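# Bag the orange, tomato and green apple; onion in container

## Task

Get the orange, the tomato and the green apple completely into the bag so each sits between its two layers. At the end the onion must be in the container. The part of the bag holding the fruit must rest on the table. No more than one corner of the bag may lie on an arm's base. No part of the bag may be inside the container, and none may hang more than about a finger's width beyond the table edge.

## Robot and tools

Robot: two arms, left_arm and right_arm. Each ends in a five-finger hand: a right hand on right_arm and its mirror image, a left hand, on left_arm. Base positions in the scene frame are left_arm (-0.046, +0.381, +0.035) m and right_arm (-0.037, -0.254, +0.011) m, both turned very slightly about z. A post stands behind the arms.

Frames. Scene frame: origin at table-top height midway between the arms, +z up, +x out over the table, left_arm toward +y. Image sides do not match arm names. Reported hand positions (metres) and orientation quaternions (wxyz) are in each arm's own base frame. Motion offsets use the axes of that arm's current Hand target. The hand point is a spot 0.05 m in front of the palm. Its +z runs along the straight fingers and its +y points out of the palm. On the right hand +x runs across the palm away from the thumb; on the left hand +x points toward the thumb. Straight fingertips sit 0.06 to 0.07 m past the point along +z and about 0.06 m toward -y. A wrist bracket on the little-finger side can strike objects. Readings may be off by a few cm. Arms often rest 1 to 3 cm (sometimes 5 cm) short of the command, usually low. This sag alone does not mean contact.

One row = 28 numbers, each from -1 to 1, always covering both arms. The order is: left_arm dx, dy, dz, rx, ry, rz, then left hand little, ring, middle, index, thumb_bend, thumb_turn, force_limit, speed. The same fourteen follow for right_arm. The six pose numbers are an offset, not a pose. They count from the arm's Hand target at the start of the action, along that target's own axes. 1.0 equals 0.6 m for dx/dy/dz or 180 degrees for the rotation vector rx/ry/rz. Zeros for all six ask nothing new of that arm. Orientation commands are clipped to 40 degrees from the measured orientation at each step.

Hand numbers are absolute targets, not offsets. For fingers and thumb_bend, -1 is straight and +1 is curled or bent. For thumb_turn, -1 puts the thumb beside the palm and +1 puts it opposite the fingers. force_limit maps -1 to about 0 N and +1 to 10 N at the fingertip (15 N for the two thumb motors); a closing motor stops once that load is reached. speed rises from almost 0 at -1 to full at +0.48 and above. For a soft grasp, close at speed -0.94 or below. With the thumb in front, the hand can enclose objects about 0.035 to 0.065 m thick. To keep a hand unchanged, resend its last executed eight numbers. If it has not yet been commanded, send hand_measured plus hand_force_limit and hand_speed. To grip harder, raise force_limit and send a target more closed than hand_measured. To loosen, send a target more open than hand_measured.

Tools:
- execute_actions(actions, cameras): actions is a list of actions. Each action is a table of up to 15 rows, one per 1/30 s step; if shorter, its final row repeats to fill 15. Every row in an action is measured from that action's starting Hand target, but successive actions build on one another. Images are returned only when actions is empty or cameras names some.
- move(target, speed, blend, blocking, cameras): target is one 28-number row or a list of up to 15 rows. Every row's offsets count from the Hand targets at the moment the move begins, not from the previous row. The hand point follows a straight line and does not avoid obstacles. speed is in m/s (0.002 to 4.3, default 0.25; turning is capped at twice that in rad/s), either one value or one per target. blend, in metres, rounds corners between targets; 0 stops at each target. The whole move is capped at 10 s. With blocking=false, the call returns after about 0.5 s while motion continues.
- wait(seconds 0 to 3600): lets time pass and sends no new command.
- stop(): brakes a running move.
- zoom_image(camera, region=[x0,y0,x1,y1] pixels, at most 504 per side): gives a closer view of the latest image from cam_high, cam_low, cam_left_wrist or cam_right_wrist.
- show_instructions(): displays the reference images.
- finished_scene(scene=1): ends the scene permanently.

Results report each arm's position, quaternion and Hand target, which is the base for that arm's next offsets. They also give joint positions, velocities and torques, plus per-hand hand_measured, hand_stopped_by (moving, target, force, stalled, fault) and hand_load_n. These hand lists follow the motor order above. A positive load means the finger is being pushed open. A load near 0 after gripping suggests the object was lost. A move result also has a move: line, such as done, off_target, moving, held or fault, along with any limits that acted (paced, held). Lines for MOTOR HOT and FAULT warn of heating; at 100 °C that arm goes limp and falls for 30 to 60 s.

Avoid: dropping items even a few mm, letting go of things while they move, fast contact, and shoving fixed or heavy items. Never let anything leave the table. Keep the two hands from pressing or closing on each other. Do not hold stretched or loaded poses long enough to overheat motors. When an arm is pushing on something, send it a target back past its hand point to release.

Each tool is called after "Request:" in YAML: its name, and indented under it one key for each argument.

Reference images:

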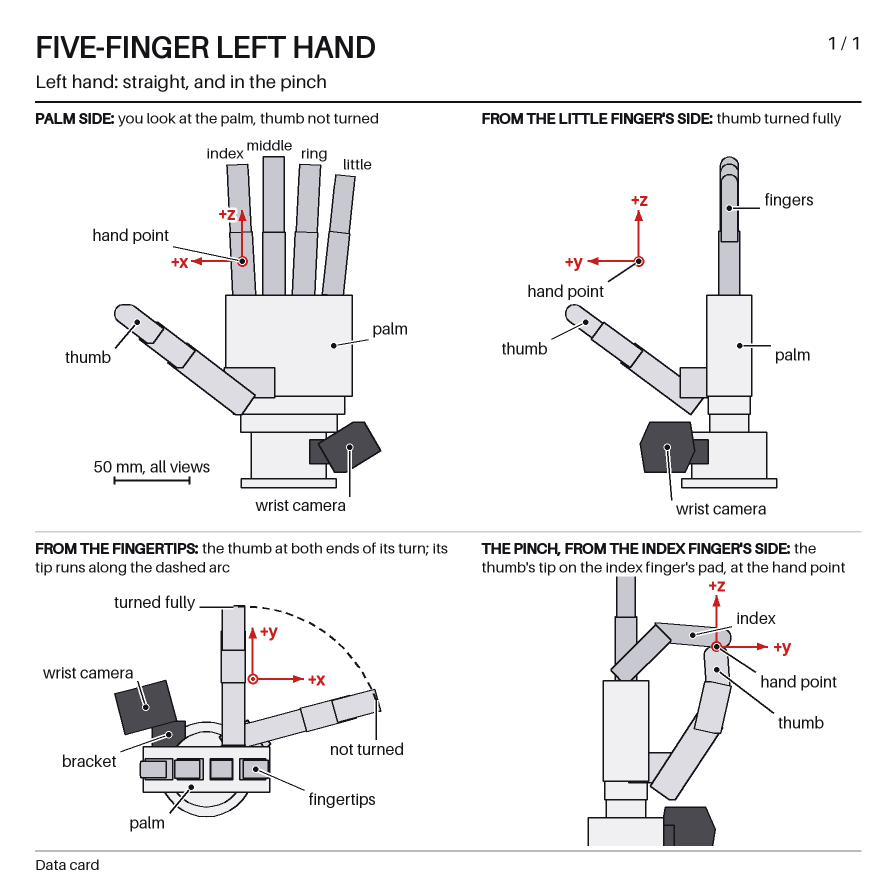

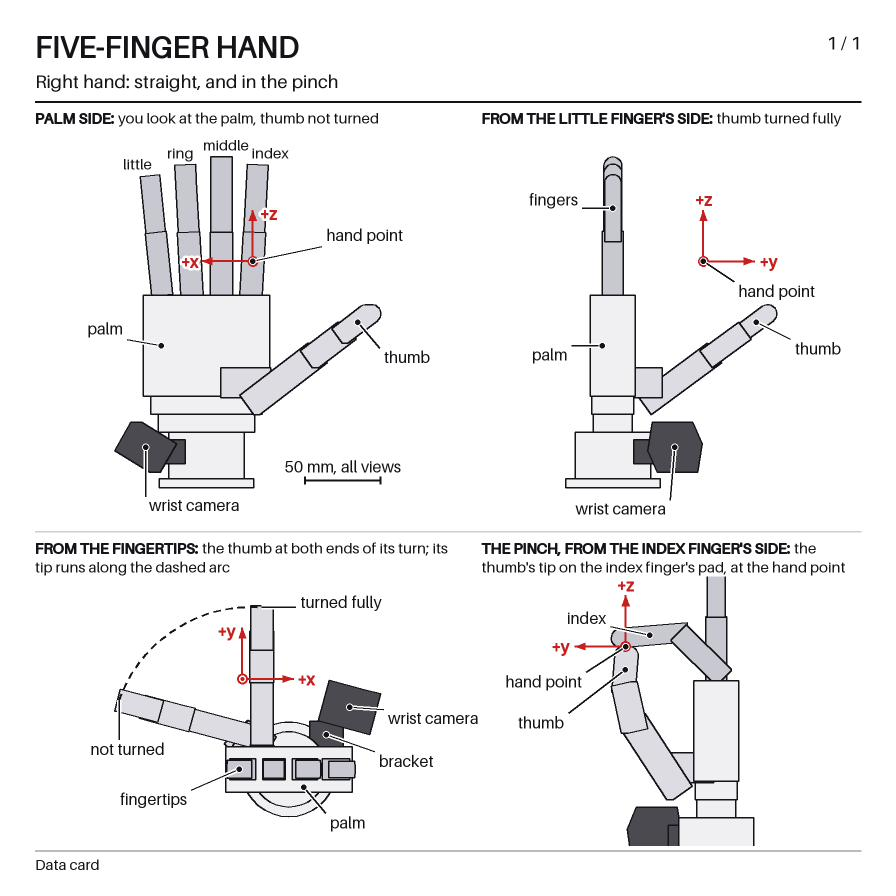

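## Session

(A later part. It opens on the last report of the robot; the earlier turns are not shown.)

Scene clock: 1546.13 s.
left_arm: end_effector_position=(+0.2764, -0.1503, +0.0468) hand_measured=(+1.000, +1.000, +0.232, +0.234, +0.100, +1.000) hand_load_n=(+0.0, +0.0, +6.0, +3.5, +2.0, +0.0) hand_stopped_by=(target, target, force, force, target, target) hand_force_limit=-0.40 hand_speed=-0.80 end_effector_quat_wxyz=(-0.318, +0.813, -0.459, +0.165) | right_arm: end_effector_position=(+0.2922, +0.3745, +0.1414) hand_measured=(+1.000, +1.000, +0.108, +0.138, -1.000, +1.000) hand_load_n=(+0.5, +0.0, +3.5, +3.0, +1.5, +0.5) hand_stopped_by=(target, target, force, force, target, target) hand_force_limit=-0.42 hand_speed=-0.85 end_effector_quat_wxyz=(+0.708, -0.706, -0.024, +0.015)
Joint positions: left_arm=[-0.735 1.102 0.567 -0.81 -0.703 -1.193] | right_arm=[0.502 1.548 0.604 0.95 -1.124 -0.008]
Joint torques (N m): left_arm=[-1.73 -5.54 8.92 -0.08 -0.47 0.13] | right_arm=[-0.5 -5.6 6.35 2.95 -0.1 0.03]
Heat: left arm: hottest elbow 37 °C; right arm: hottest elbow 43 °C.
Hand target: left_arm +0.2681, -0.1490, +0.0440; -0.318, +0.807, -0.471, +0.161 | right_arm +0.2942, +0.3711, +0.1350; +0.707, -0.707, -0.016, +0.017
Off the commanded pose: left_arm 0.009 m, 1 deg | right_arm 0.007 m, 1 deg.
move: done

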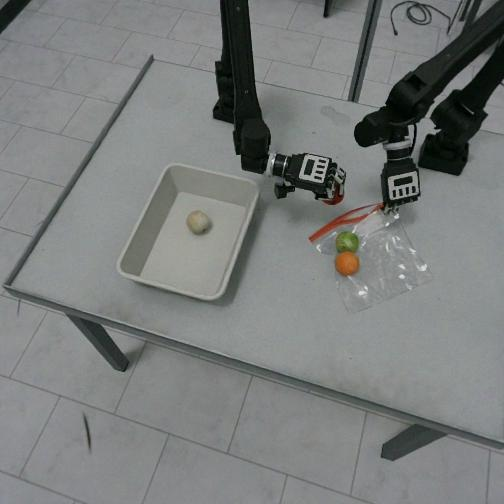

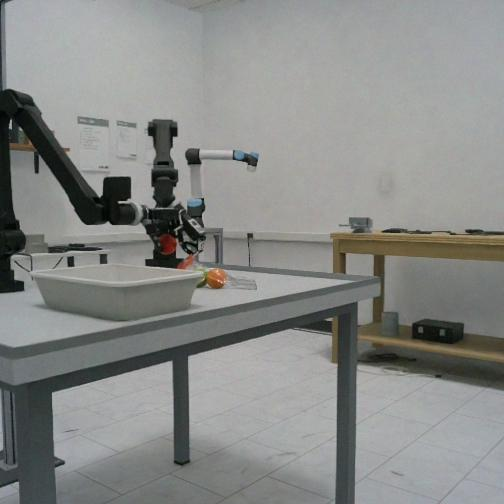

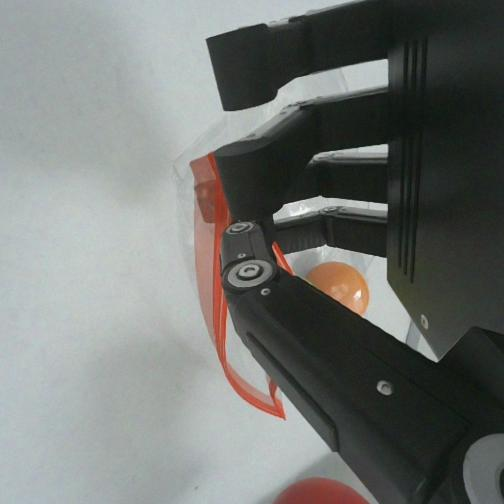

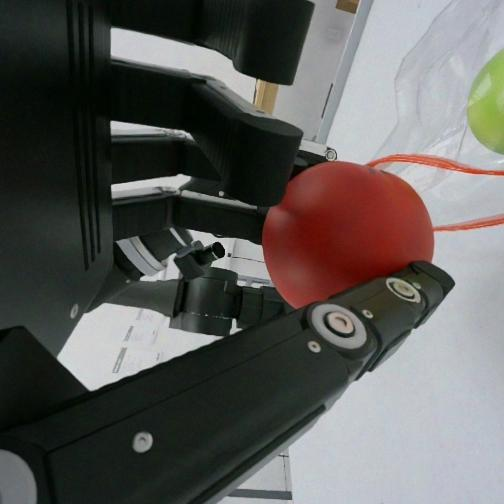

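Request:
move:
  target:
    - [0,0,0,0,0,0,1,1,0.25,0.25,0.1,1,-0.4,-0.8,0.0053,0.0333,0.048,0,0,0,1,1,0.4,0.4,-1,1,-0.42,-0.85]
    - [0,0,0,0,0,0,1,1,0.25,0.25,0.1,1,-0.4,-0.8,0.0147,0.045,0.1042,0,0,0,1,1,0.4,0.4,-1,1,-0.42,-0.85]
  speed: 0.07
  blend: 0.015
  cameras: ["all"]

Request:
zoom_image:
  camera: "cam_high"
  region: [280, 160, 440, 320]

Request:
zoom_image:
  camera: "cam_low"
  region: [130, 200, 280, 310]

Request:
zoom_image:
  camera: "cam_left_wrist"
  region: [130, 230, 400, 504]

Request:
zoom_image:
  camera: "cam_right_wrist"
  region: [240, 100, 504, 364]

Scene clock: 1550.57 s.
left_arm: end_effector_position=(+0.2764, -0.1503, +0.0468) hand_measured=(+1.000, +1.000, +0.232, +0.234, +0.100, +1.000) hand_load_n=(+0.0, +0.0, +5.5, +3.5, +2.0, +0.0) hand_stopped_by=(target, target, force, force, target, target) hand_force_limit=-0.40 hand_speed=-0.80 end_effector_quat_wxyz=(-0.318, +0.813, -0.459, +0.165) | right_arm: end_effector_position=(+0.2938, +0.4254, +0.1043) hand_measured=(+1.000, +1.000, +0.108, +0.138, -1.000, +1.000) hand_load_n=(+0.0, +0.0, +3.0, +3.0, +1.5, +0.5) hand_stopped_by=(target, target, force, force, target, target) hand_force_limit=-0.42 hand_speed=-0.85 end_effector_quat_wxyz=(+0.702, -0.712, -0.010, +0.020)
Joint positions: left_arm=[-0.735 1.102 0.567 -0.81 -0.703 -1.193] | right_arm=[0.612 1.701 0.665 1.011 -1.002 -0.007]
Joint torques (N m): left_arm=[-1.73 -5.66 8.92 -0.08 -0.46 0.14] | right_arm=[0.91 -6.95 8.72 3.03 0.05 0.03]
Heat: left arm: hottest elbow 37 °C; right arm: hottest elbow 42 °C.
Hand target: left_arm +0.2681, -0.1490, +0.0440; -0.318, +0.807, -0.471, +0.161 | right_arm +0.3000, +0.4340, +0.1081; +0.707, -0.707, -0.016, +0.017
Off the commanded pose: left_arm 0.009 m, 1 deg | right_arm 0.011 m, 1 deg.
move: off_target (right_arm)

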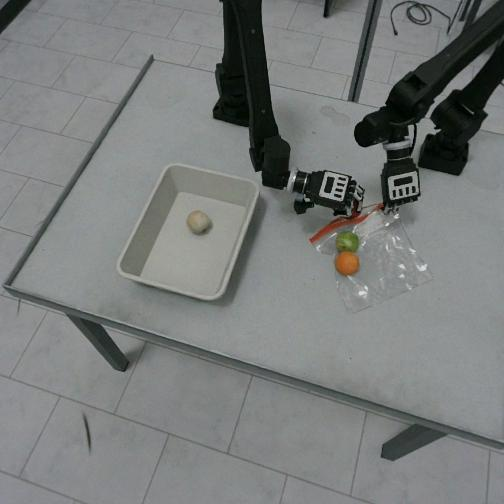

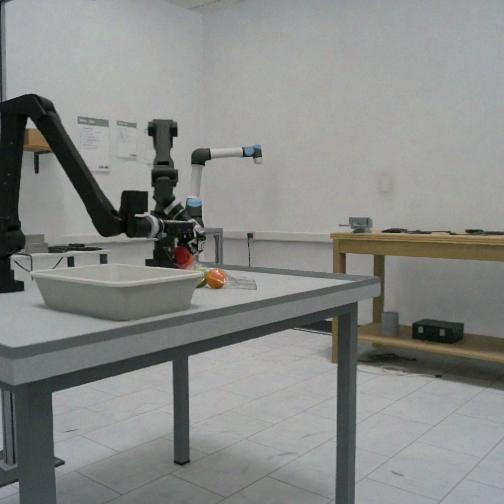

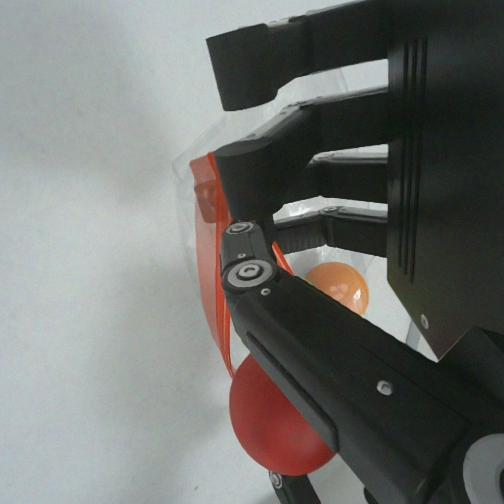

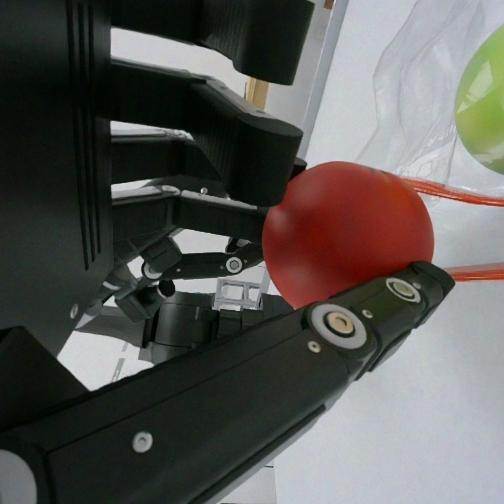

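Scaled by 3.150.

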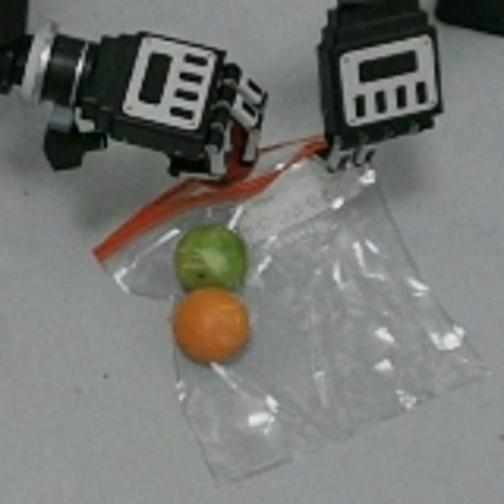

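Scaled by 3.360.

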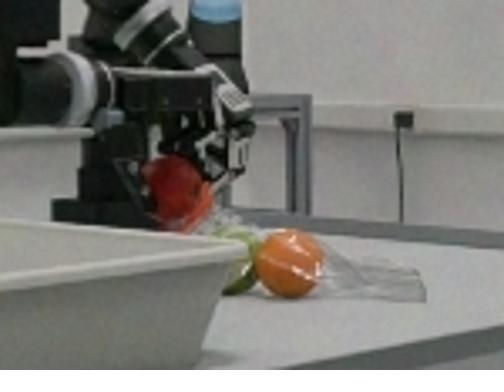

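Scaled by 1.839.

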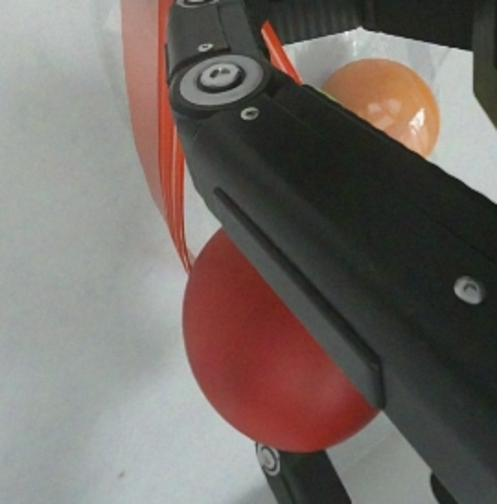

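Scaled by 1.909.

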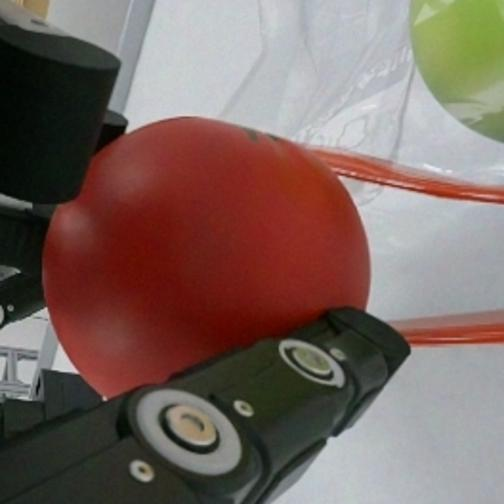

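Request:
move:
  target: [0,0,0,0,0,0,1,1,0.25,0.25,0.1,1,-0.4,-0.8,-0.0148,0.0785,-0.0135,0,0,0,1,1,0.4,0.4,-1,1,-0.42,-0.85]
  speed: 0.05
  cameras: ["all"]

Request:
zoom_image:
  camera: "cam_high"
  region: [280, 160, 440, 320]

Request:
zoom_image:
  camera: "cam_left_wrist"
  region: [130, 230, 400, 504]

Request:
zoom_image:
  camera: "cam_right_wrist"
  region: [240, 100, 504, 364]

Scene clock: 1553.47 s.
left_arm: end_effector_position=(+0.2764, -0.1503, +0.0468) hand_measured=(+1.000, +1.000, +0.232, +0.234, +0.100, +1.000) hand_load_n=(+0.0, +0.0, +5.5, +4.0, +1.5, +0.0) hand_stopped_by=(target, target, force, force, target, target) hand_force_limit=-0.40 hand_speed=-0.80 end_effector_quat_wxyz=(-0.318, +0.813, -0.459, +0.165) | right_arm: end_effector_position=(+0.2945, +0.4260, +0.0673) hand_measured=(+1.000, +1.000, +0.108, +0.138, -1.000, +1.000) hand_load_n=(+0.0, +0.0, +3.0, +3.5, +1.5, +0.5) hand_stopped_by=(target, target, force, force, target, target) hand_force_limit=-0.42 hand_speed=-0.85 end_effector_quat_wxyz=(+0.708, -0.706, -0.019, +0.012)
Joint positions: left_arm=[-0.735 1.102 0.567 -0.81 -0.703 -1.193] | right_arm=[0.612 1.829 0.657 1.177 -1.003 -0.006]
Joint torques (N m): left_arm=[-1.73 -5.66 8.92 -0.08 -0.46 0.14] | right_arm=[0.44 -7.53 4.72 3.06 -0.09 0.01]
Heat: left arm: hottest elbow 37 °C; right arm: hottest elbow 42 °C.
Hand target: left_arm +0.2681, -0.1490, +0.0440; -0.318, +0.807, -0.471, +0.161 | right_arm +0.2914, +0.4255, +0.0610; +0.707, -0.707, -0.016, +0.017
Off the commanded pose: left_arm 0.009 m, 1 deg | right_arm 0.007 m, 1 deg.
move: done

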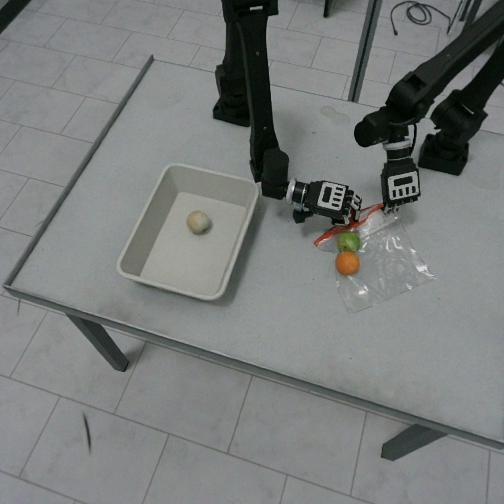

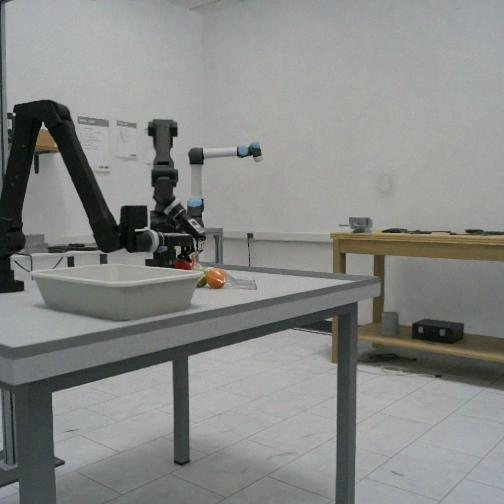

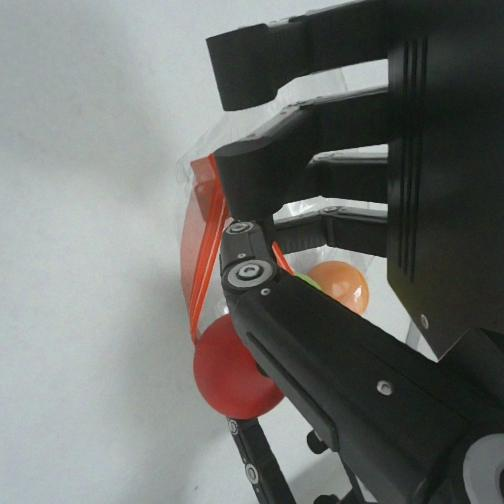

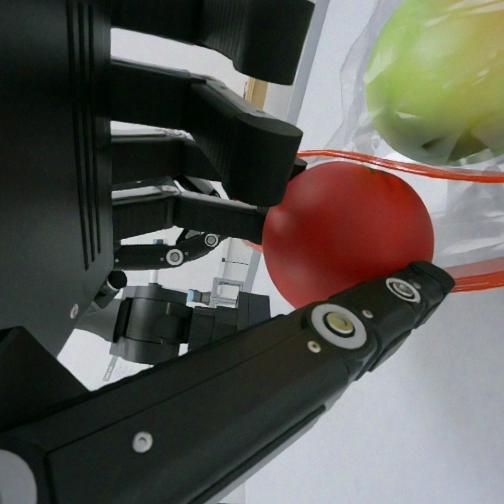

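Scaled by 3.150.

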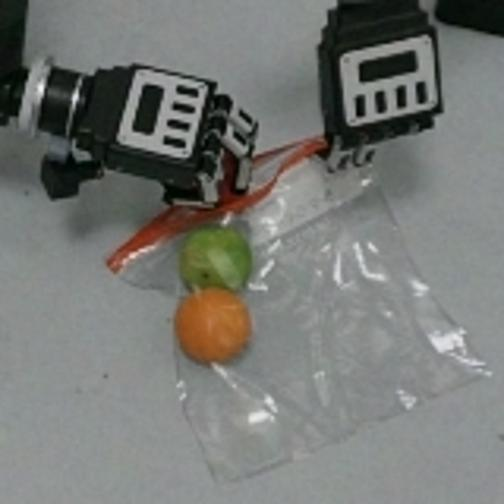

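Scaled by 1.839.

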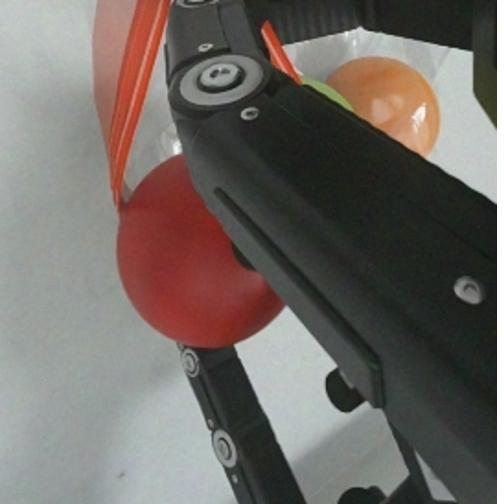

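Scaled by 1.909.

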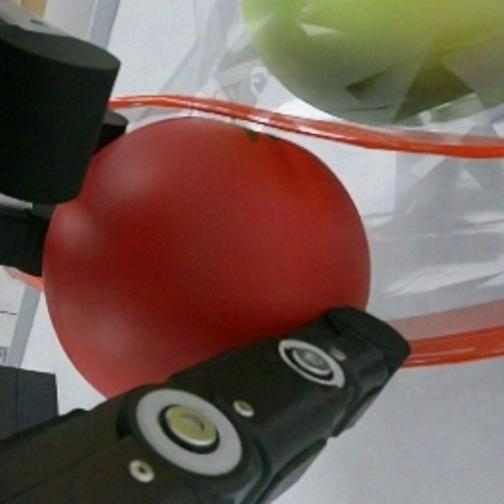

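Request:
move:
  target:
    - [0,0,0,0,0,0,1,1,0.25,0.25,0.1,1,-0.4,-0.8,0.005,-0.0917,0.003,0,0,0,1,1,0.4,0.4,-1,1,-0.42,-0.85]
    - [0,0,0,0,0,0,1,1,0.25,0.25,0.1,1,-0.4,-0.8,0.01,-0.0917,-0.05,0,-0.0833,0,1,1,0.4,0.4,-1,1,-0.42,-0.85]
  speed: 0.07
  blend: 0.01
  cameras: ["all"]

Request:
zoom_image:
  camera: "cam_high"
  region: [280, 160, 440, 320]

Scene clock: 1560.53 s.
left_arm: end_effector_position=(+0.2764, -0.1503, +0.0468) hand_measured=(+1.000, +1.000, +0.232, +0.234, +0.100, +1.000) hand_load_n=(+0.0, +0.0, +5.5, +3.5, +2.0, +0.0) hand_stopped_by=(target, target, force, force, target, target) hand_force_limit=-0.40 hand_speed=-0.80 end_effector_quat_wxyz=(-0.318, +0.813, -0.459, +0.165) | right_arm: end_effector_position=(+0.2877, +0.3937, +0.1167) hand_measured=(+1.000, +1.000, +0.108, +0.138, -1.000, +1.000) hand_load_n=(+0.0, +0.5, +3.5, +3.0, +1.5, +0.5) hand_stopped_by=(target, target, force, force, target, target) hand_force_limit=-0.42 hand_speed=-0.85 end_effector_quat_wxyz=(+0.699, -0.697, -0.114, +0.108)
Joint positions: left_arm=[-0.735 1.102 0.567 -0.81 -0.703 -1.193] | right_arm=[0.526 1.729 0.749 0.986 -1.36 -0.003]
Joint torques (N m): left_arm=[-1.67 -5.66 8.92 -0.08 -0.47 0.13] | right_arm=[-0.38 -7.24 8.98 1.58 -0.1 0.02]
Heat: left arm: hottest elbow 37 °C; right arm: hottest elbow 42 °C.
Hand target: left_arm +0.2681, -0.1490, +0.0440; -0.318, +0.807, -0.471, +0.161 | right_arm +0.2989, +0.3958, +0.1161; +0.699, -0.698, -0.108, +0.109
Off the commanded pose: left_arm 0.009 m, 1 deg | right_arm 0.011 m, 1 deg.
move: off_target (right_arm)

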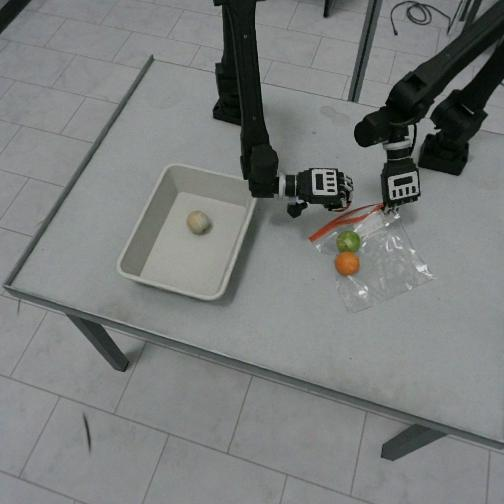

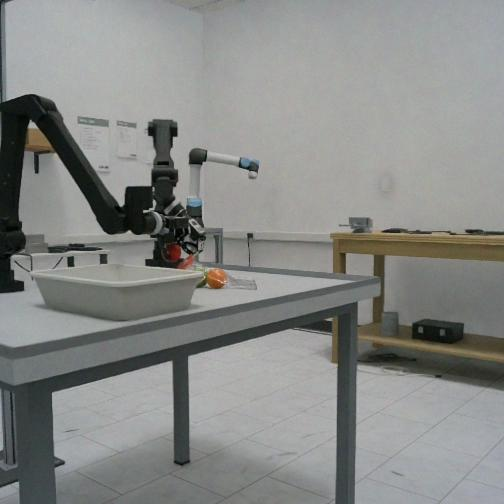

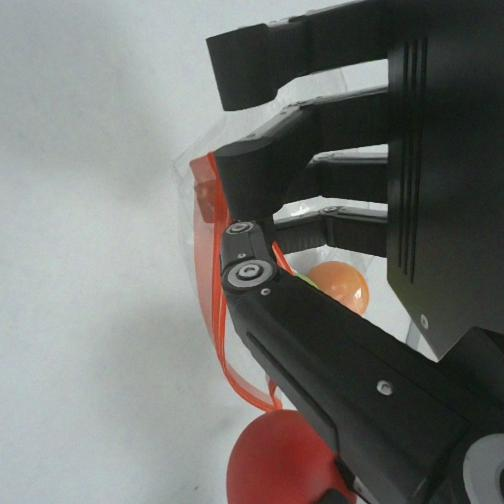

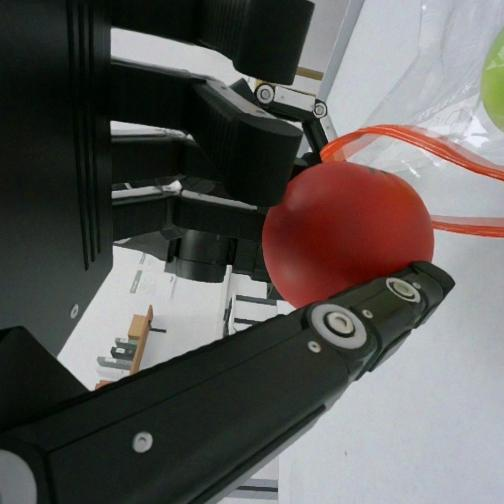

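Scaled by 3.150.

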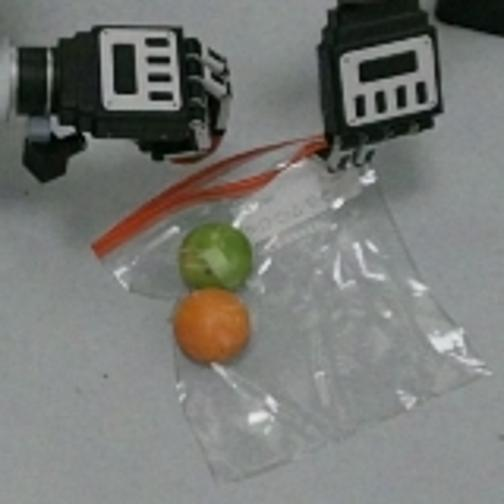

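Request:
move:
  target: [0,0,0,0,0,0,1,1,0.25,0.25,0.1,1,-0.4,-0.8,0.0123,0.0202,0.0558,0,-0.0278,0,1,1,0.4,0.4,-1,1,-0.42,-0.85]
  speed: 0.06
  cameras: ["all"]

Request:
zoom_image:
  camera: "cam_high"
  region: [280, 160, 440, 320]

Request:
zoom_image:
  camera: "cam_low"
  region: [130, 200, 280, 310]

Request:
zoom_image:
  camera: "cam_left_wrist"
  region: [130, 230, 400, 504]

Request:
zoom_image:
  camera: "cam_right_wrist"
  region: [240, 100, 504, 364]

Scene clock: 1565.17 s.
left_arm: end_effector_position=(+0.2764, -0.1503, +0.0468) hand_measured=(+1.000, +1.000, +0.232, +0.234, +0.100, +1.000) hand_load_n=(+0.0, +0.0, +5.5, +4.0, +1.5, +0.0) hand_stopped_by=(target, target, force, force, target, target) hand_force_limit=-0.40 hand_speed=-0.80 end_effector_quat_wxyz=(-0.318, +0.813, -0.459, +0.165) | right_arm: end_effector_position=(+0.2918, +0.4230, +0.1050) hand_measured=(+1.000, +1.000, +0.108, +0.138, -1.000, +1.000) hand_load_n=(+0.0, +0.0, +3.5, +3.5, +2.0, +0.5) hand_stopped_by=(target, target, force, force, target, target) hand_force_limit=-0.42 hand_speed=-0.85 end_effector_quat_wxyz=(+0.695, -0.693, -0.139, +0.133)
Joint positions: left_arm=[-0.735 1.102 0.567 -0.81 -0.703 -1.193] | right_arm=[0.576 1.817 0.841 0.981 -1.382 -0.003]
Joint torques (N m): left_arm=[-1.67 -5.6 8.92 -0.08 -0.47 0.14] | right_arm=[0.97 -8.35 8.94 1.58 -0.09 0.02]
Heat: left arm: hottest elbow 37 °C; right arm: hottest elbow 42 °C.
Hand target: left_arm +0.2681, -0.1490, +0.0440; -0.318, +0.807, -0.471, +0.161 | right_arm +0.2957, +0.4300, +0.1039; +0.693, -0.693, -0.139, +0.140
Off the commanded pose: left_arm 0.009 m, 1 deg | right_arm 0.008 m, 1 deg.
move: done

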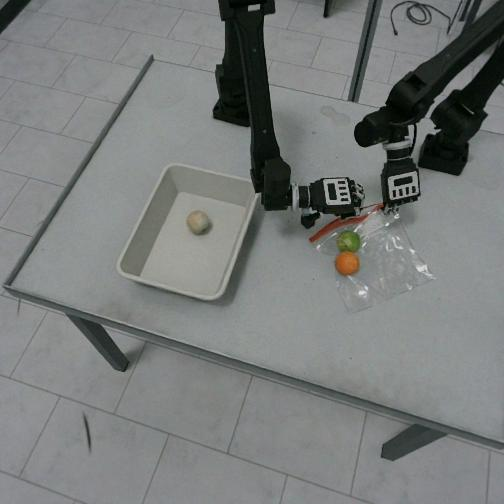

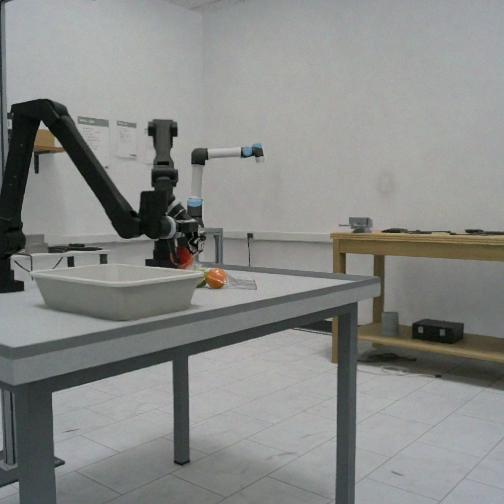

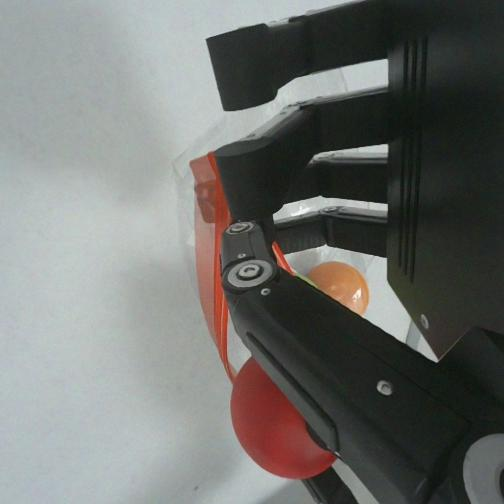

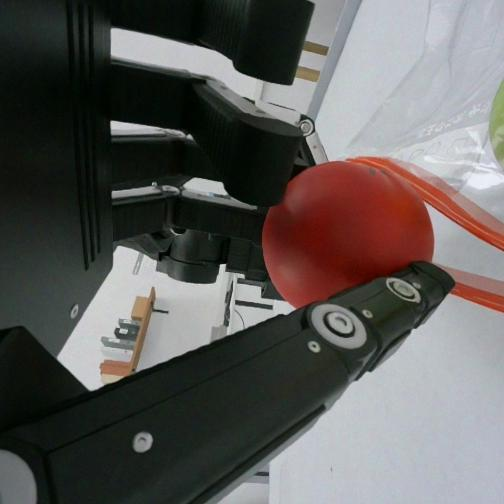

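Scaled by 3.150.

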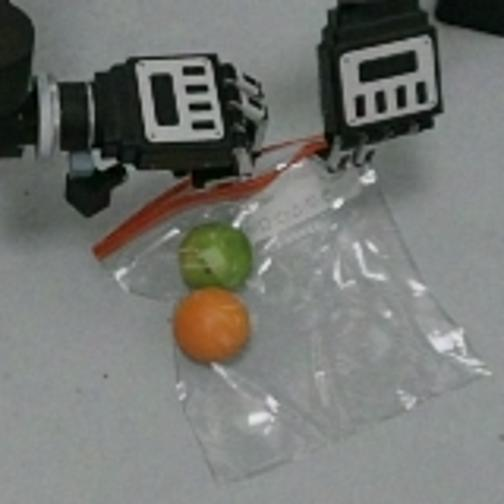

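Scaled by 3.360.

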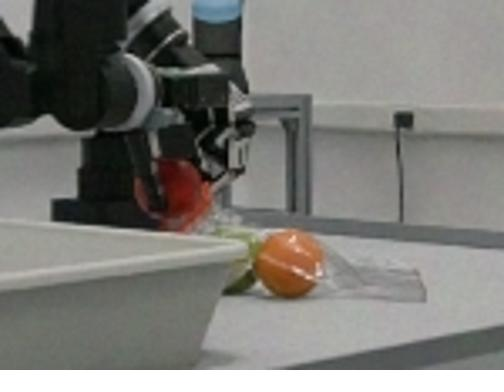

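Scaled by 1.839.

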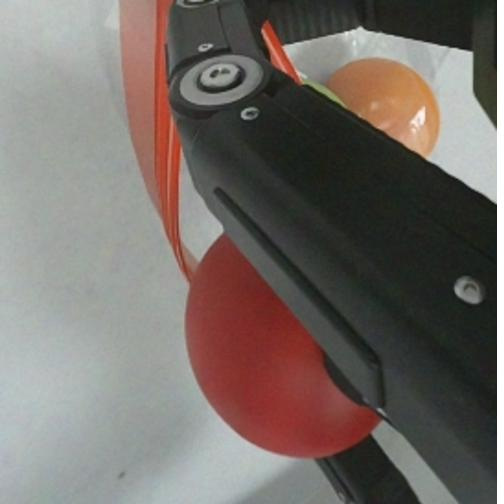

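Scaled by 1.909.

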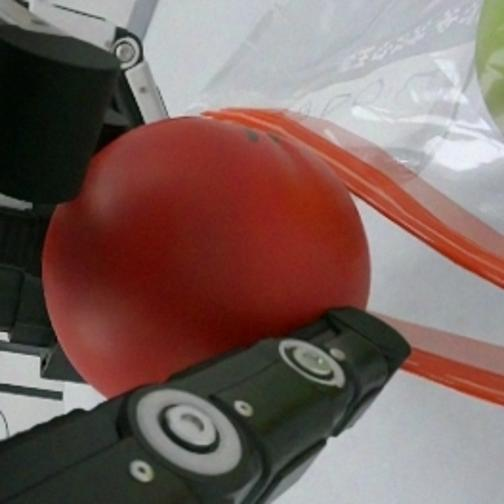

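Request:
move:
  target: [0,0,0,0,0,0,1,1,0.25,0.25,0.1,1,-0.4,-0.8,-0.0243,0.0753,-0.009,0,0,0,1,1,0.4,0.4,-1,1,-0.42,-0.85]
  speed: 0.05
  cameras: ["all"]

Request:
zoom_image:
  camera: "cam_high"
  region: [280, 160, 440, 320]

Request:
zoom_image:
  camera: "cam_left_wrist"
  region: [130, 230, 400, 504]

Request:
zoom_image:
  camera: "cam_right_wrist"
  region: [240, 100, 504, 364]

Scene clock: 1568.30 s.
left_arm: end_effector_position=(+0.2764, -0.1503, +0.0468) hand_measured=(+1.000, +1.000, +0.232, +0.234, +0.100, +1.000) hand_load_n=(+0.0, +0.0, +5.5, +3.5, +1.5, +0.0) hand_stopped_by=(target, target, force, force, target, target) hand_force_limit=-0.40 hand_speed=-0.80 end_effector_quat_wxyz=(-0.318, +0.813, -0.459, +0.165) | right_arm: end_effector_position=(+0.2874, +0.4202, +0.0673) hand_measured=(+1.000, +1.000, +0.108, +0.138, -1.000, +1.000) hand_load_n=(+0.0, +0.0, +3.0, +3.0, +2.0, +0.5) hand_stopped_by=(target, target, force, force, target, target) hand_force_limit=-0.42 hand_speed=-0.85 end_effector_quat_wxyz=(+0.695, -0.692, -0.142, +0.134)
Joint positions: left_arm=[-0.735 1.102 0.567 -0.81 -0.703 -1.193] | right_arm=[0.576 1.909 0.824 1.093 -1.388 -0.004]
Joint torques (N m): left_arm=[-1.67 -5.71 8.92 -0.08 -0.46 0.14] | right_arm=[0.5 -8.7 5.15 2.66 -0.09 -0.02]
Heat: left arm: hottest elbow 37 °C; right arm: hottest elbow 42 °C.
Hand target: left_arm +0.2681, -0.1490, +0.0440; -0.318, +0.807, -0.471, +0.161 | right_arm +0.2844, +0.4195, +0.0587; +0.694, -0.693, -0.139, +0.139
Off the commanded pose: left_arm 0.009 m, 1 deg | right_arm 0.009 m, 1 deg.
move: done

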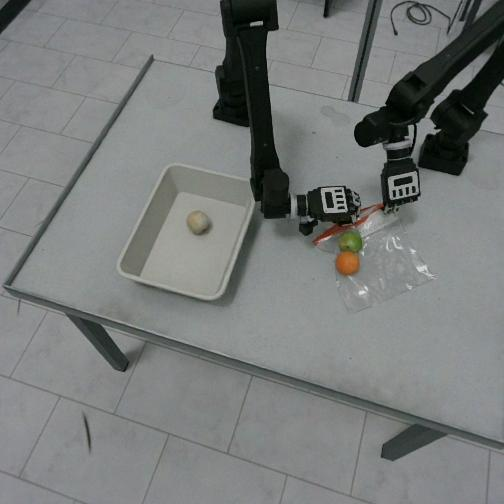

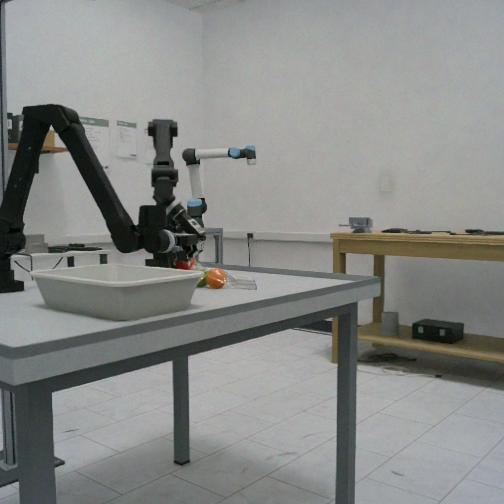

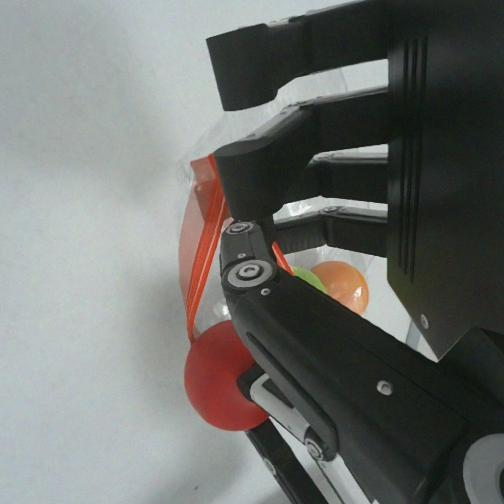

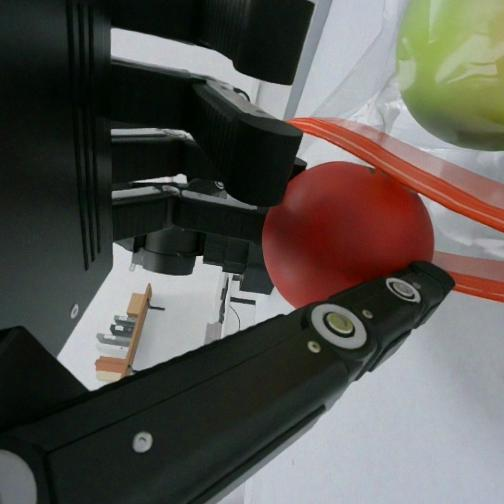

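Scaled by 3.150.

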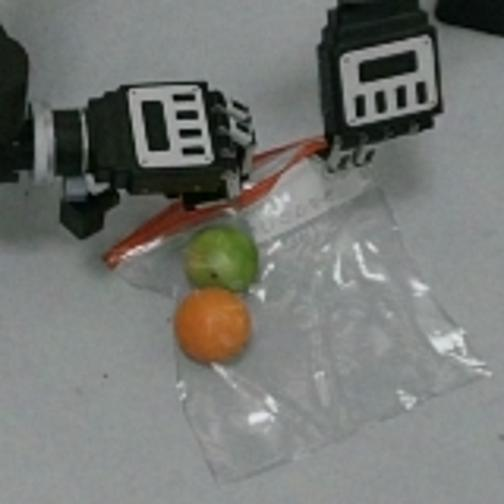

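Scaled by 1.839.

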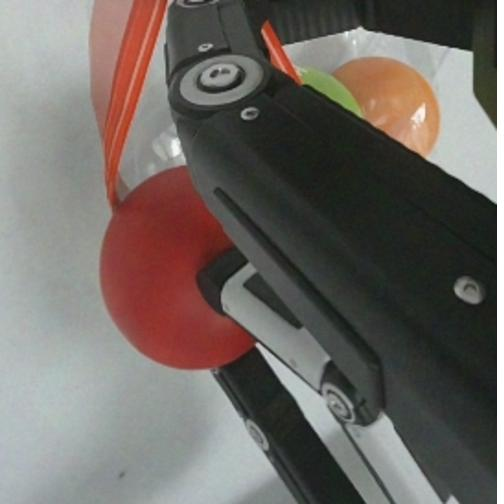

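Scaled by 1.909.

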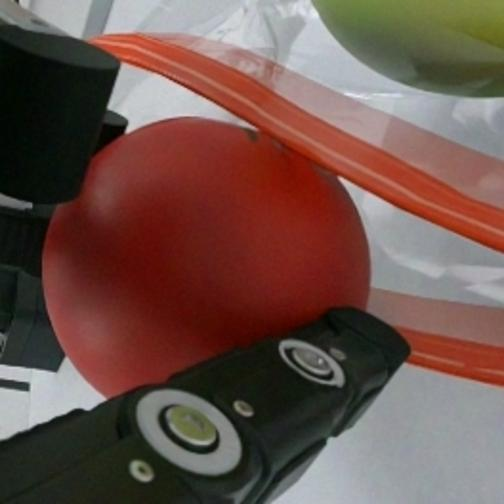

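Request:
move:
  target: [0,0,0,0,0,0,1,1,0.25,0.25,0.1,1,-0.4,-0.8,0.0385,-0.0377,0.014,0,0,0,1,1,0.4,0.4,-1,1,-0.42,-0.85]
  speed: 0.05
  cameras: ["all"]

Request:
zoom_image:
  camera: "cam_high"
  region: [280, 160, 440, 320]

Request:
zoom_image:
  camera: "cam_left_wrist"
  region: [130, 230, 400, 504]

Request:
zoom_image:
  camera: "cam_right_wrist"
  region: [240, 100, 504, 364]

Scene clock: 1572.00 s.
left_arm: end_effector_position=(+0.2764, -0.1503, +0.0468) hand_measured=(+1.000, +1.000, +0.232, +0.234, +0.100, +1.000) hand_load_n=(+0.5, +0.0, +6.0, +3.5, +2.0, +0.0) hand_stopped_by=(target, target, force, force, target, target) hand_force_limit=-0.40 hand_speed=-0.80 end_effector_quat_wxyz=(-0.318, +0.813, -0.459, +0.165) | right_arm: end_effector_position=(+0.2983, +0.4280, +0.0742) hand_measured=(+1.000, +1.000, +0.108, +0.138, -1.000, +1.000) hand_load_n=(+0.0, +0.0, +3.5, +3.0, +2.0, +0.0) hand_stopped_by=(target, target, force, force, target, target) hand_force_limit=-0.42 hand_speed=-0.85 end_effector_quat_wxyz=(+0.692, -0.695, -0.132, +0.141)
Joint positions: left_arm=[-0.735 1.102 0.567 -0.81 -0.703 -1.193] | right_arm=[0.577 1.909 0.867 1.033 -1.384 0.004]
Joint torques (N m): left_arm=[-1.73 -5.6 8.92 -0.08 -0.46 0.14] | right_arm=[1.14 -10.52 8.18 1.54 0.08 -0.01]
Heat: left arm: hottest elbow 37 °C; right arm: hottest elbow 41 °C.
Hand target: left_arm +0.2681, -0.1490, +0.0440; -0.318, +0.807, -0.471, +0.161 | right_arm +0.3024, +0.4360, +0.0813; +0.693, -0.693, -0.139, +0.140
Off the commanded pose: left_arm 0.009 m, 1 deg | right_arm 0.012 m, 1 deg.
move: off_target (right_arm)

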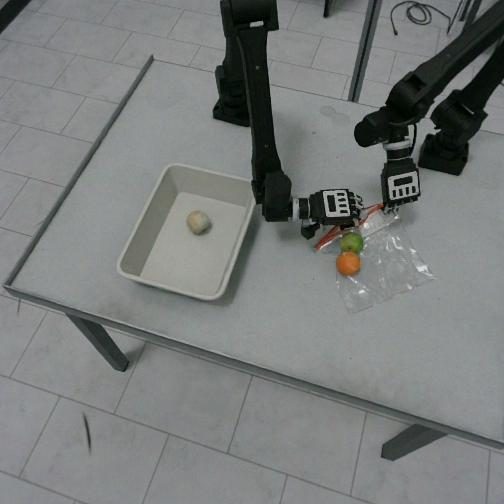

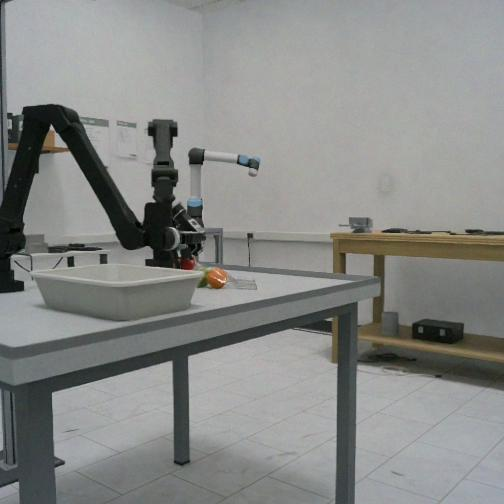

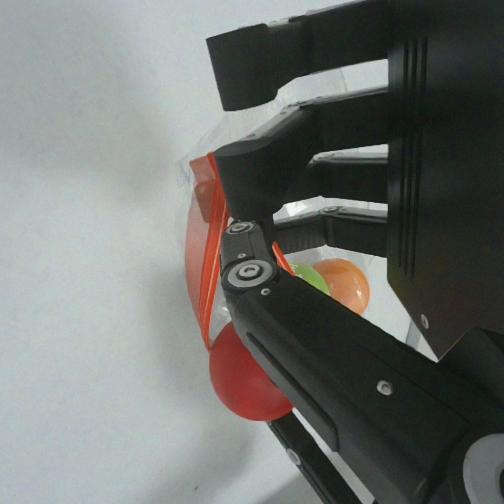

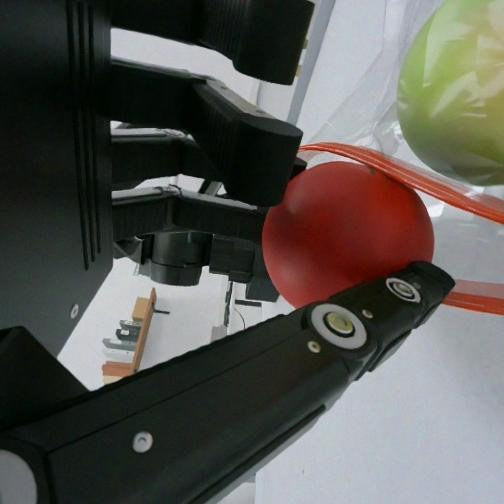

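Scaled by 3.150.

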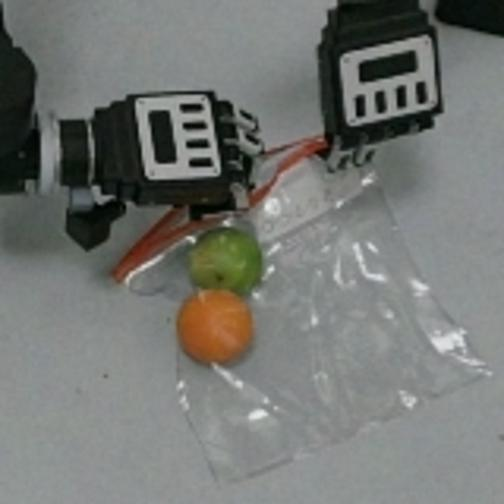

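Scaled by 1.839.

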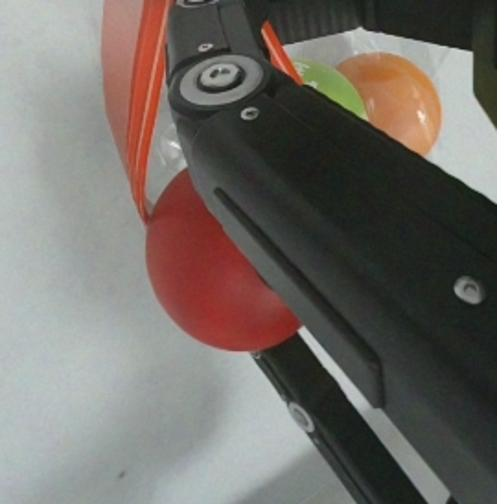

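Scaled by 1.909.

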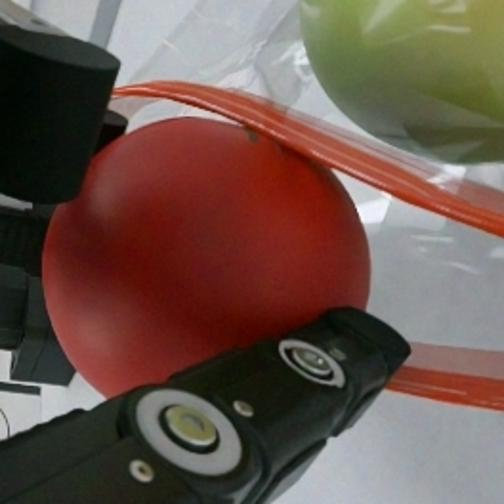

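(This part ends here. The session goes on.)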